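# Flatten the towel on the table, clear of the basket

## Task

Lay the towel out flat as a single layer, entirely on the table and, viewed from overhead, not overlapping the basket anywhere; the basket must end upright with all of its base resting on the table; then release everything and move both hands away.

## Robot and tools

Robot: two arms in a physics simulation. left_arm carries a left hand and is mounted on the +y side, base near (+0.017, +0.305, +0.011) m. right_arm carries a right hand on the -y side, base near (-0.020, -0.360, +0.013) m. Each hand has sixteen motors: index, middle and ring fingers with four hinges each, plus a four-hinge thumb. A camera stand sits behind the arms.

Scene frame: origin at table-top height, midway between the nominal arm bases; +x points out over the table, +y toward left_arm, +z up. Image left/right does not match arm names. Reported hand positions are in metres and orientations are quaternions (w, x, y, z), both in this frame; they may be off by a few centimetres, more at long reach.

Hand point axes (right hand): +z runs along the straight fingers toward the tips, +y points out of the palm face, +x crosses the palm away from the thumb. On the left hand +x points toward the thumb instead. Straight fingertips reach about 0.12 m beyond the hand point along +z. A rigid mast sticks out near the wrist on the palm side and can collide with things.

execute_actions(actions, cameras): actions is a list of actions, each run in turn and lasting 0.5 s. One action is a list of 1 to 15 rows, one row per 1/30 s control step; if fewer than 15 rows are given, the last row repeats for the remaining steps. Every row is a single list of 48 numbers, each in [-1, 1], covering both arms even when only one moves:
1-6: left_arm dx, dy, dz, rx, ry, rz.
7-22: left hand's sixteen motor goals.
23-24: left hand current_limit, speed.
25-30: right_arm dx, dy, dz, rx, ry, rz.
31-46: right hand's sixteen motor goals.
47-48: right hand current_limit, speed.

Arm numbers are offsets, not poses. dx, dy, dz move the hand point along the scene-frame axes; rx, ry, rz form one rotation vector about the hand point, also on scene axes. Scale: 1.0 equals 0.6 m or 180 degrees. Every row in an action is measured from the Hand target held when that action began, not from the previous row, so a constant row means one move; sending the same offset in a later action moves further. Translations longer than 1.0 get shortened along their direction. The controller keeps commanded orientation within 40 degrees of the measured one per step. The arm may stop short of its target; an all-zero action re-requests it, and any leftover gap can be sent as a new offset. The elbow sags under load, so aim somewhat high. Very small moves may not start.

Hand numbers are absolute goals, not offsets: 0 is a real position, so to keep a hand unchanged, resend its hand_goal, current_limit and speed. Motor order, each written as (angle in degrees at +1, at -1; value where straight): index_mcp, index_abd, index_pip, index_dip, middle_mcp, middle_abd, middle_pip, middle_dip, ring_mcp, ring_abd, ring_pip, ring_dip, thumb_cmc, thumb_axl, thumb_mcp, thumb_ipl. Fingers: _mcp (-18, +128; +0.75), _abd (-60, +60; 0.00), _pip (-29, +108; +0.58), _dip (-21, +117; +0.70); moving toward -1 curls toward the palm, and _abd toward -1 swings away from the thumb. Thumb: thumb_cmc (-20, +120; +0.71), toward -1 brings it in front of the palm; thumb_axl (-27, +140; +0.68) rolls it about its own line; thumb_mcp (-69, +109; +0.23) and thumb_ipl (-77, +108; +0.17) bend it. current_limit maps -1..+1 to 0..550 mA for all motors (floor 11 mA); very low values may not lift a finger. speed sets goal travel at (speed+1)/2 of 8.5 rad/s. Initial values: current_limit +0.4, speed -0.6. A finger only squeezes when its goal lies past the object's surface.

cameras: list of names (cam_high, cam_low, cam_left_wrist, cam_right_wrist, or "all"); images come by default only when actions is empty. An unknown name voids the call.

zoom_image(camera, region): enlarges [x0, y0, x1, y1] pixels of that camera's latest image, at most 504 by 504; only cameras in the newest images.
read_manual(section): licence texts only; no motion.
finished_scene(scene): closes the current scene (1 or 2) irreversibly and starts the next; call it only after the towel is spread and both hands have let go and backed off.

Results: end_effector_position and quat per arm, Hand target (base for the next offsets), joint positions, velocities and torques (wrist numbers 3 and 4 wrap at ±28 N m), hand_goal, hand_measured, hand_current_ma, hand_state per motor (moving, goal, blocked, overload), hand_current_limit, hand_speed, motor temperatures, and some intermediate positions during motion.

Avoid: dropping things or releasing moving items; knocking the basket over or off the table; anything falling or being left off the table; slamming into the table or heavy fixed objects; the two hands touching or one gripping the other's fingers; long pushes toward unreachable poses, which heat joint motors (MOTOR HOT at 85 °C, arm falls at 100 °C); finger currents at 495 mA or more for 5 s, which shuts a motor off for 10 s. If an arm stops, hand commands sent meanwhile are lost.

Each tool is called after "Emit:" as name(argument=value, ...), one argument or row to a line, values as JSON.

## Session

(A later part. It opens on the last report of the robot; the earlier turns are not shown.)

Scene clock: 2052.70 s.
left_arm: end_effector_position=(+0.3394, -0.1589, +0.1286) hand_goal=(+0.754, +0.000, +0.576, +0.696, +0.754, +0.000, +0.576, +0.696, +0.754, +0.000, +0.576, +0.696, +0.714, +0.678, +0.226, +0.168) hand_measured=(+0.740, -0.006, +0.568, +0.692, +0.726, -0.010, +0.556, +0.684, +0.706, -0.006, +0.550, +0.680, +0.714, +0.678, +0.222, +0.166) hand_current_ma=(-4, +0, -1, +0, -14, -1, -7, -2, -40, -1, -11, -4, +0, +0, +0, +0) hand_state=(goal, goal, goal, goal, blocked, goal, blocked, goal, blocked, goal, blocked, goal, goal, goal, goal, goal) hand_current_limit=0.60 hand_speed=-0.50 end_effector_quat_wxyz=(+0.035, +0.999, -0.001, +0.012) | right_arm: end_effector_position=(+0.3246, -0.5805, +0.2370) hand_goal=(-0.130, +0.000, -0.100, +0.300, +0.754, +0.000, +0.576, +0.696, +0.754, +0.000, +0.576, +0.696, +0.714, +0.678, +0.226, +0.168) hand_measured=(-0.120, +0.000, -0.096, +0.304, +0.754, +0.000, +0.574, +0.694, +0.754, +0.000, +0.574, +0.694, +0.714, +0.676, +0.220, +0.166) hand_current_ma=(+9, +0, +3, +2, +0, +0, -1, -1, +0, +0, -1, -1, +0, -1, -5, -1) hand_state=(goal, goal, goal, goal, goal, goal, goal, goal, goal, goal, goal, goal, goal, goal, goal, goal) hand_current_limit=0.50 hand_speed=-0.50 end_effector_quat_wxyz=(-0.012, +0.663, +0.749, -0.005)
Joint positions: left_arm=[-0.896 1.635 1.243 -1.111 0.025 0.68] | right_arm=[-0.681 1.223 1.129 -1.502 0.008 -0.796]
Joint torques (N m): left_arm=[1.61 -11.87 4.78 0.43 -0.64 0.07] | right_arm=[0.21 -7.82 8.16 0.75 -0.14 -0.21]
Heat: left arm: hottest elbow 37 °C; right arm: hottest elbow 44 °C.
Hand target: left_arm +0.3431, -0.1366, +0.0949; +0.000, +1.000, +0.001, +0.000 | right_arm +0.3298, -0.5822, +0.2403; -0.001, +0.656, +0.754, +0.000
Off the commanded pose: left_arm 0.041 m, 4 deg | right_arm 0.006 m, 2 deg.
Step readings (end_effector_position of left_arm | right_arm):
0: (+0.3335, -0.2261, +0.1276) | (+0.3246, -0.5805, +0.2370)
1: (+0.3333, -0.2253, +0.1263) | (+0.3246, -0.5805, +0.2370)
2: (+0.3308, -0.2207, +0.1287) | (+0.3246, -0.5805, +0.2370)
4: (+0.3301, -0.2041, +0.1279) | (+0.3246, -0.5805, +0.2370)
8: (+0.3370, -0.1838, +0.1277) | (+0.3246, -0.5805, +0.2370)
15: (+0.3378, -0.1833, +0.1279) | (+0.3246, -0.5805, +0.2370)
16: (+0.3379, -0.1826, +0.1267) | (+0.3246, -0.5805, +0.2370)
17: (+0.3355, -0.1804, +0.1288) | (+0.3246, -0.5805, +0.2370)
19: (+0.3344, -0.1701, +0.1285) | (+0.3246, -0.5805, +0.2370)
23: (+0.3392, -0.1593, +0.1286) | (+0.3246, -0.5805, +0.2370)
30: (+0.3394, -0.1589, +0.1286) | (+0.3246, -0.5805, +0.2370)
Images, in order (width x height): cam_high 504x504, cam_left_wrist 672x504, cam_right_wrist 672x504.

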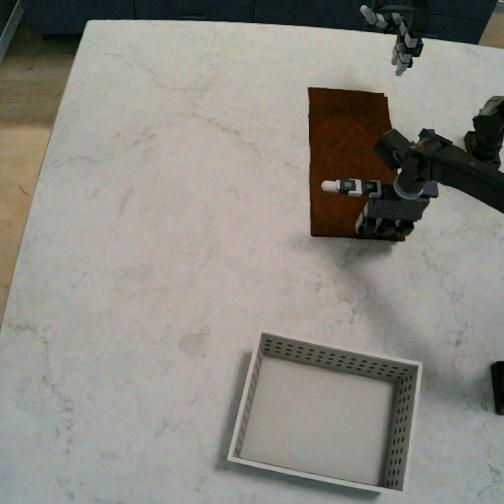

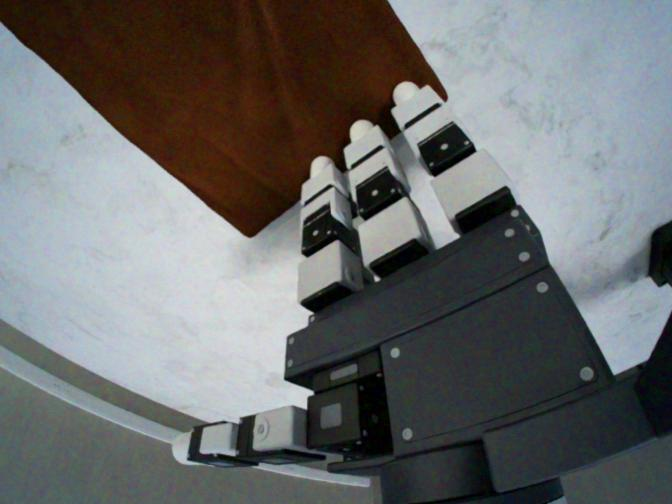

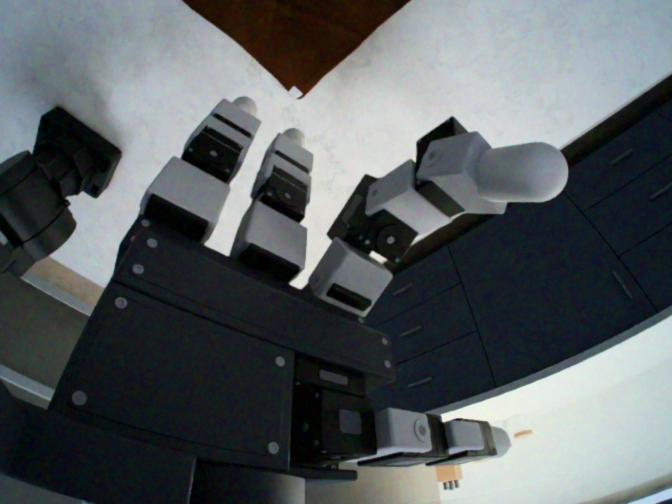

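Emit:
execute_actions(
  actions=[
    [[0,-0.03,0.06,0,0,0,0.754,0,0.576,0.696,0.754,0,0.576,0.696,0.754,0,0.576,0.696,0.714,0.678,0.226,0.168,0.6,-0.5,-0.04,0,0.04,0,0,0,-0.13,0,-0.1,0.3,0.754,0,0.576,0.696,0.754,0,0.576,0.696,0.714,0.678,0.226,0.168,0.5,-0.5]],
    [[0,0,0.09,0,0,0,0.754,0,0.576,0.696,0.754,0,0.576,0.696,0.754,0,0.576,0.696,0.714,0.678,0.226,0.168,0.6,-0.5,-0.06,0,0.04,0,0,0,-0.13,0,-0.1,0.3,0.754,0,0.576,0.696,0.754,0,0.576,0.696,0.714,0.678,0.226,0.168,0.5,-0.5]],
    [[-0.02,0.03,0.09,0,0,0,0.754,0,0.576,0.696,0.754,0,0.576,0.696,0.754,0,0.576,0.696,0.714,0.678,0.226,0.168,0.6,-0.5,0,0,0,0,0,0,-0.13,0,-0.1,0.3,0.754,0,0.576,0.696,0.754,0,0.576,0.696,0.714,0.678,0.226,0.168,0.5,-0.5]],
    [[-0.04,0.08,0.07,0,0,0,0.754,0,0.576,0.696,0.754,0,0.576,0.696,0.754,0,0.576,0.696,0.714,0.678,0.226,0.168,0.6,-0.5,0,0,0,0,0,0,-0.13,0,-0.1,0.3,0.754,0,0.576,0.696,0.754,0,0.576,0.696,0.714,0.678,0.226,0.168,0.5,-0.5]],
    [[-0.04,0.1,0.03,0,0,0,0.754,0,0.576,0.696,0.754,0,0.576,0.696,0.754,0,0.576,0.696,0.714,0.678,0.226,0.168,0.6,-0.5,0,0,0,0,0,0,-0.13,0,-0.1,0.3,0.754,0,0.576,0.696,0.754,0,0.576,0.696,0.714,0.678,0.226,0.168,0.5,-0.5]],
    [[-0.02,0.1,0,0,0,0,0.754,0,0.576,0.696,0.754,0,0.576,0.696,0.754,0,0.576,0.696,0.714,0.678,0.226,0.168,0.6,-0.5,0,0,0,0,0,0,-0.13,0,-0.1,0.3,0.754,0,0.576,0.696,0.754,0,0.576,0.696,0.714,0.678,0.226,0.168,0.5,-0.5]],
  ],
  cameras=["cam_high", "cam_low", "cam_right_wrist"],
)

Emit:
zoom_image(
  camera="cam_high",
  region=[290, 70, 430, 250],
)

Emit:
zoom_image(
  camera="cam_low",
  region=[0, 230, 220, 380],
)

Scene clock: 2065.60 s.
left_arm: end_effector_position=(+0.2733, +0.0351, +0.2949) hand_goal=(+0.754, +0.000, +0.576, +0.696, +0.754, +0.000, +0.576, +0.696, +0.754, +0.000, +0.576, +0.696, +0.714, +0.678, +0.226, +0.168) hand_measured=(+0.752, +0.002, +0.574, +0.694, +0.752, +0.002, +0.574, +0.694, +0.752, +0.000, +0.574, +0.694, +0.714, +0.678, +0.222, +0.166) hand_current_ma=(+0, +0, +0, +0, +0, +0, +0, +0, +0, +0, +0, +0, +0, +0, +0, +0) hand_state=(goal, goal, goal, goal, goal, goal, goal, goal, goal, goal, goal, goal, goal, goal, goal, goal) hand_current_limit=0.60 hand_speed=-0.50 end_effector_quat_wxyz=(-0.004, +1.000, +0.012, +0.000) | right_arm: end_effector_position=(+0.2628, -0.5812, +0.2735) hand_goal=(-0.130, +0.000, -0.100, +0.300, +0.754, +0.000, +0.576, +0.696, +0.754, +0.000, +0.576, +0.696, +0.714, +0.678, +0.226, +0.168) hand_measured=(-0.120, +0.000, -0.096, +0.304, +0.752, +0.000, +0.574, +0.694, +0.752, +0.000, +0.574, +0.694, +0.714, +0.676, +0.220, +0.166) hand_current_ma=(+9, +0, +3, +2, -1, +0, -1, -1, -1, +0, -1, -1, +0, -1, -5, -1) hand_state=(goal, goal, goal, goal, goal, goal, goal, goal, goal, goal, goal, goal, goal, goal, goal, goal) hand_current_limit=0.50 hand_speed=-0.50 end_effector_quat_wxyz=(-0.014, +0.666, +0.746, -0.002)
Joint positions: left_arm=[-0.682 1.119 1.202 -1.658 -0.007 0.868] | right_arm=[-0.818 1.099 1.129 -1.628 0.007 -0.925]
Joint torques (N m): left_arm=[0.26 -5.95 8.64 -0.1 0.21 0.03] | right_arm=[0.26 -5.77 10.28 -0.2 -0.11 -0.18]
Heat: left arm: hottest elbow 37 °C; right arm: hottest elbow 44 °C.
Hand target: left_arm +0.2711, +0.0314, +0.2989; +0.000, +1.000, +0.001, +0.000 | right_arm +0.2698, -0.5822, +0.2883; -0.001, +0.656, +0.754, +0.000
Off the commanded pose: left_arm 0.006 m, 1 deg | right_arm 0.016 m, 2 deg.
Step readings (end_effector_position of left_arm | right_arm):
0: (+0.3394, -0.1589, +0.1286) | (+0.3246, -0.5805, +0.2370)
1: (+0.3379, -0.1586, +0.1291) | (+0.3242, -0.5806, +0.2376)
2: (+0.3370, -0.1554, +0.1283) | (+0.3219, -0.5788, +0.2385)
4: (+0.3348, -0.1475, +0.1248) | (+0.3137, -0.5775, +0.2423)
8: (+0.3340, -0.1470, +0.1247) | (+0.3030, -0.5823, +0.2513)
15: (+0.3333, -0.1468, +0.1246) | (+0.3018, -0.5829, +0.2525)
16: (+0.3329, -0.1463, +0.1263) | (+0.3015, -0.5819, +0.2529)
17: (+0.3294, -0.1420, +0.1287) | (+0.2977, -0.5777, +0.2546)
19: (+0.3262, -0.1379, +0.1377) | (+0.2822, -0.5775, +0.2595)
23: (+0.3297, -0.1421, +0.1543) | (+0.2635, -0.5833, +0.2720)
30: (+0.3304, -0.1431, +0.1573) | (+0.2627, -0.5816, +0.2735)
31: (+0.3297, -0.1421, +0.1586) | (+0.2627, -0.5816, +0.2735)
32: (+0.3254, -0.1370, +0.1609) | (+0.2628, -0.5814, +0.2735)
34: (+0.3173, -0.1269, +0.1715) | (+0.2628, -0.5814, +0.2735)
38: (+0.3146, -0.1236, +0.2035) | (+0.2628, -0.5813, +0.2735)
45: (+0.3187, -0.1287, +0.2203) | (+0.2628, -0.5813, +0.2735)
46: (+0.3185, -0.1284, +0.2226) | (+0.2628, -0.5813, +0.2735)
47: (+0.3143, -0.1232, +0.2246) | (+0.2628, -0.5813, +0.2735)
49: (+0.3064, -0.1097, +0.2374) | (+0.2628, -0.5812, +0.2735)
53: (+0.3007, -0.0933, +0.2747) | (+0.2628, -0.5812, +0.2735)
60: (+0.2998, -0.0901, +0.2807) | (+0.2628, -0.5812, +0.2735)
61: (+0.2993, -0.0889, +0.2790) | (+0.2628, -0.5812, +0.2735)
62: (+0.2942, -0.0813, +0.2752) | (+0.2628, -0.5812, +0.2735)
64: (+0.2842, -0.0569, +0.2714) | (+0.2628, -0.5812, +0.2735)
68: (+0.2844, -0.0286, +0.2901) | (+0.2628, -0.5812, +0.2735)
75: (+0.2838, -0.0250, +0.2960) | (+0.2628, -0.5812, +0.2735)
76: (+0.2828, -0.0250, +0.2943) | (+0.2628, -0.5812, +0.2735)
77: (+0.2778, -0.0199, +0.2908) | (+0.2628, -0.5812, +0.2735)
79: (+0.2722, +0.0043, +0.2842) | (+0.2628, -0.5812, +0.2735)
83: (+0.2763, +0.0340, +0.2924) | (+0.2628, -0.5812, +0.2735)
90: (+0.2738, +0.0353, +0.2949) | (+0.2628, -0.5812, +0.2735)
Images, in order (width x height): cam_high 504x504, cam_low 504x504, cam_right_wrist 672x504.

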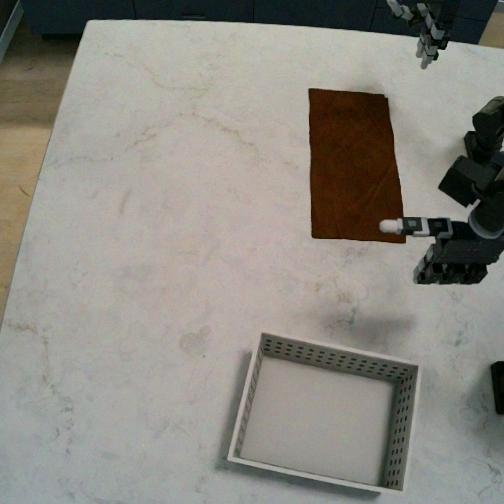

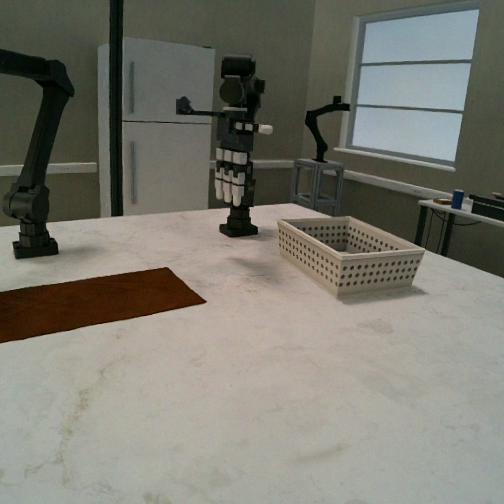

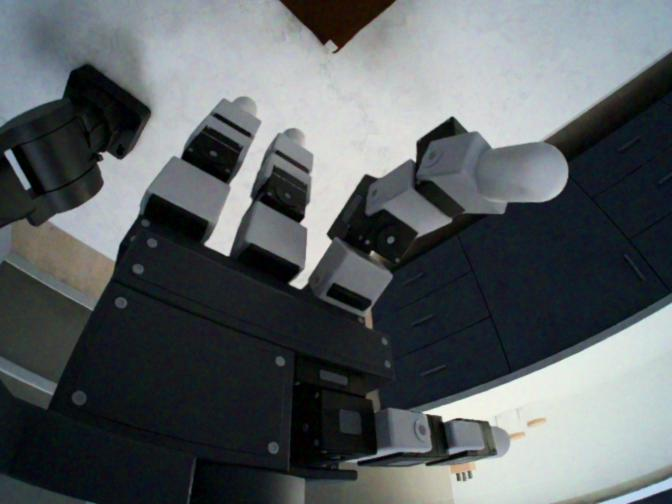

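Scaled by 2.800 from the camera's 504x504 image, which has a finer 720x720 frame.

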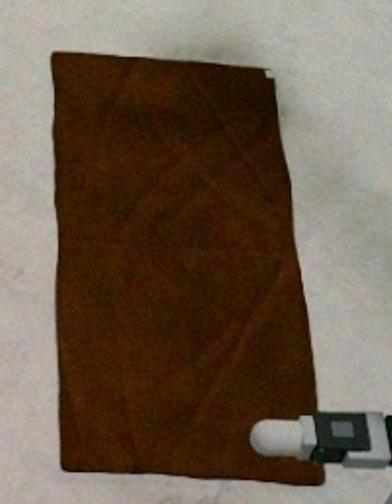

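Scaled by 2.291 from the camera's 504x504 image, which has a finer 720x720 frame.

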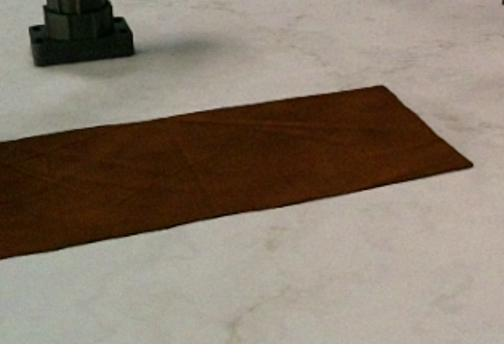

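Emit:
execute_actions(
  actions=[
    [[-0.04,0.1,0,0,0,0,0.754,0,0.576,0.696,0.754,0,0.576,0.696,0.754,0,0.576,0.696,0.714,0.678,0.226,0.168,0.6,-0.5,0,0,0,0,0,0,-0.13,0,-0.1,0.3,0.754,0,0.576,0.696,0.754,0,0.576,0.696,0.714,0.678,0.226,0.168,0.5,-0.5]],
    [[-0.03,0.1,0,0,0,0,0.754,0,0.576,0.696,0.754,0,0.576,0.696,0.754,0,0.576,0.696,0.714,0.678,0.226,0.168,0.6,-0.5,0,0,0,0,0,0,-0.13,0,-0.1,0.3,0.754,0,0.576,0.696,0.754,0,0.576,0.696,0.714,0.678,0.226,0.168,0.5,-0.5]],
  ],
  cameras=["cam_high"],
)

Emit:
zoom_image(
  camera="cam_high",
  region=[290, 70, 430, 250],
)

Scene clock: 2071.90 s.
left_arm: end_effector_position=(+0.2321, +0.1531, +0.2942) hand_goal=(+0.754, +0.000, +0.576, +0.696, +0.754, +0.000, +0.576, +0.696, +0.754, +0.000, +0.576, +0.696, +0.714, +0.678, +0.226, +0.168) hand_measured=(+0.754, +0.000, +0.574, +0.694, +0.754, +0.000, +0.574, +0.694, +0.752, +0.000, +0.574, +0.694, +0.714, +0.678, +0.222, +0.166) hand_current_ma=(+0, +0, +0, +0, +0, +0, +0, +0, +0, +0, +0, +0, +0, +0, +0, +0) hand_state=(goal, goal, goal, goal, goal, goal, goal, goal, goal, goal, goal, goal, goal, goal, goal, goal) hand_current_limit=0.60 hand_speed=-0.50 end_effector_quat_wxyz=(+0.019, +0.999, +0.006, +0.036) | right_arm: end_effector_position=(+0.2628, -0.5812, +0.2735) hand_goal=(-0.130, +0.000, -0.100, +0.300, +0.754, +0.000, +0.576, +0.696, +0.754, +0.000, +0.576, +0.696, +0.714, +0.678, +0.226, +0.168) hand_measured=(-0.120, +0.000, -0.096, +0.304, +0.752, +0.000, +0.574, +0.694, +0.752, +0.000, +0.574, +0.694, +0.714, +0.676, +0.220, +0.166) hand_current_ma=(+9, +0, +3, +2, -1, +0, -1, -1, -1, +0, -1, -1, +0, -1, -5, -1) hand_state=(goal, goal, goal, goal, goal, goal, goal, goal, goal, goal, goal, goal, goal, goal, goal, goal) hand_current_limit=0.50 hand_speed=-0.50 end_effector_quat_wxyz=(-0.014, +0.666, +0.746, -0.002)
Joint positions: left_arm=[-0.331 0.806 1.002 -1.686 0.012 1.232] | right_arm=[-0.818 1.099 1.129 -1.628 0.007 -0.925]
Joint torques (N m): left_arm=[0.5 -1.67 8.4 0.2 0.31 0.02] | right_arm=[0.09 -5.71 10.33 -0.21 -0.11 -0.19]
Heat: left arm: hottest elbow 37 °C; right arm: hottest elbow 45 °C.
Hand target: left_arm +0.2291, +0.1514, +0.2989; +0.000, +1.000, +0.001, +0.000 | right_arm +0.2698, -0.5822, +0.2883; -0.001, +0.656, +0.754, +0.000
Off the commanded pose: left_arm 0.006 m, 5 deg | right_arm 0.016 m, 2 deg.
joint sent to its limit (left arm) — joint 4 (wrist pitch), lower limit. The joint targets are off in position and orientation.
Step readings (end_effector_position of left_arm | right_arm):
0: (+0.2733, +0.0351, +0.2949) | (+0.2628, -0.5812, +0.2735)
1: (+0.2721, +0.0352, +0.2942) | (+0.2628, -0.5812, +0.2735)
2: (+0.2662, +0.0403, +0.2911) | (+0.2628, -0.5812, +0.2735)
4: (+0.2568, +0.0631, +0.2852) | (+0.2628, -0.5812, +0.2735)
8: (+0.2525, +0.0932, +0.2937) | (+0.2628, -0.5812, +0.2735)
15: (+0.2491, +0.0938, +0.2969) | (+0.2628, -0.5812, +0.2735)
16: (+0.2478, +0.0940, +0.2959) | (+0.2628, -0.5812, +0.2735)
17: (+0.2449, +0.0995, +0.2932) | (+0.2628, -0.5812, +0.2735)
19: (+0.2406, +0.1250, +0.2867) | (+0.2628, -0.5812, +0.2735)
23: (+0.2370, +0.1545, +0.2949) | (+0.2628, -0.5812, +0.2735)
30: (+0.2312, +0.1538, +0.2967) | (+0.2628, -0.5812, +0.2735)
Images, in order (width x height): cam_high 504x504.

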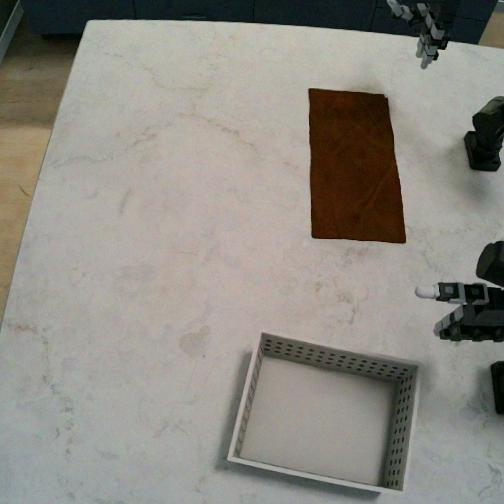

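Scaled by 2.800 from the camera's 504x504 image, which has a finer 720x720 frame.

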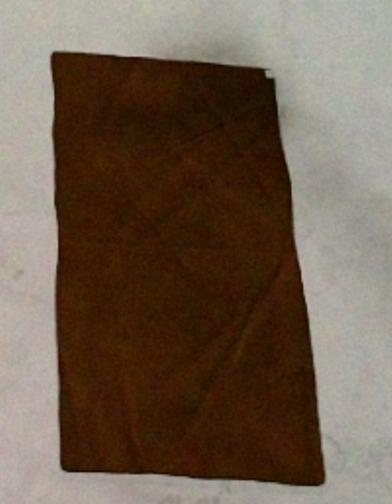

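Emit:
finished_scene(
  scene=1,
)

The scene is finished: the task was done.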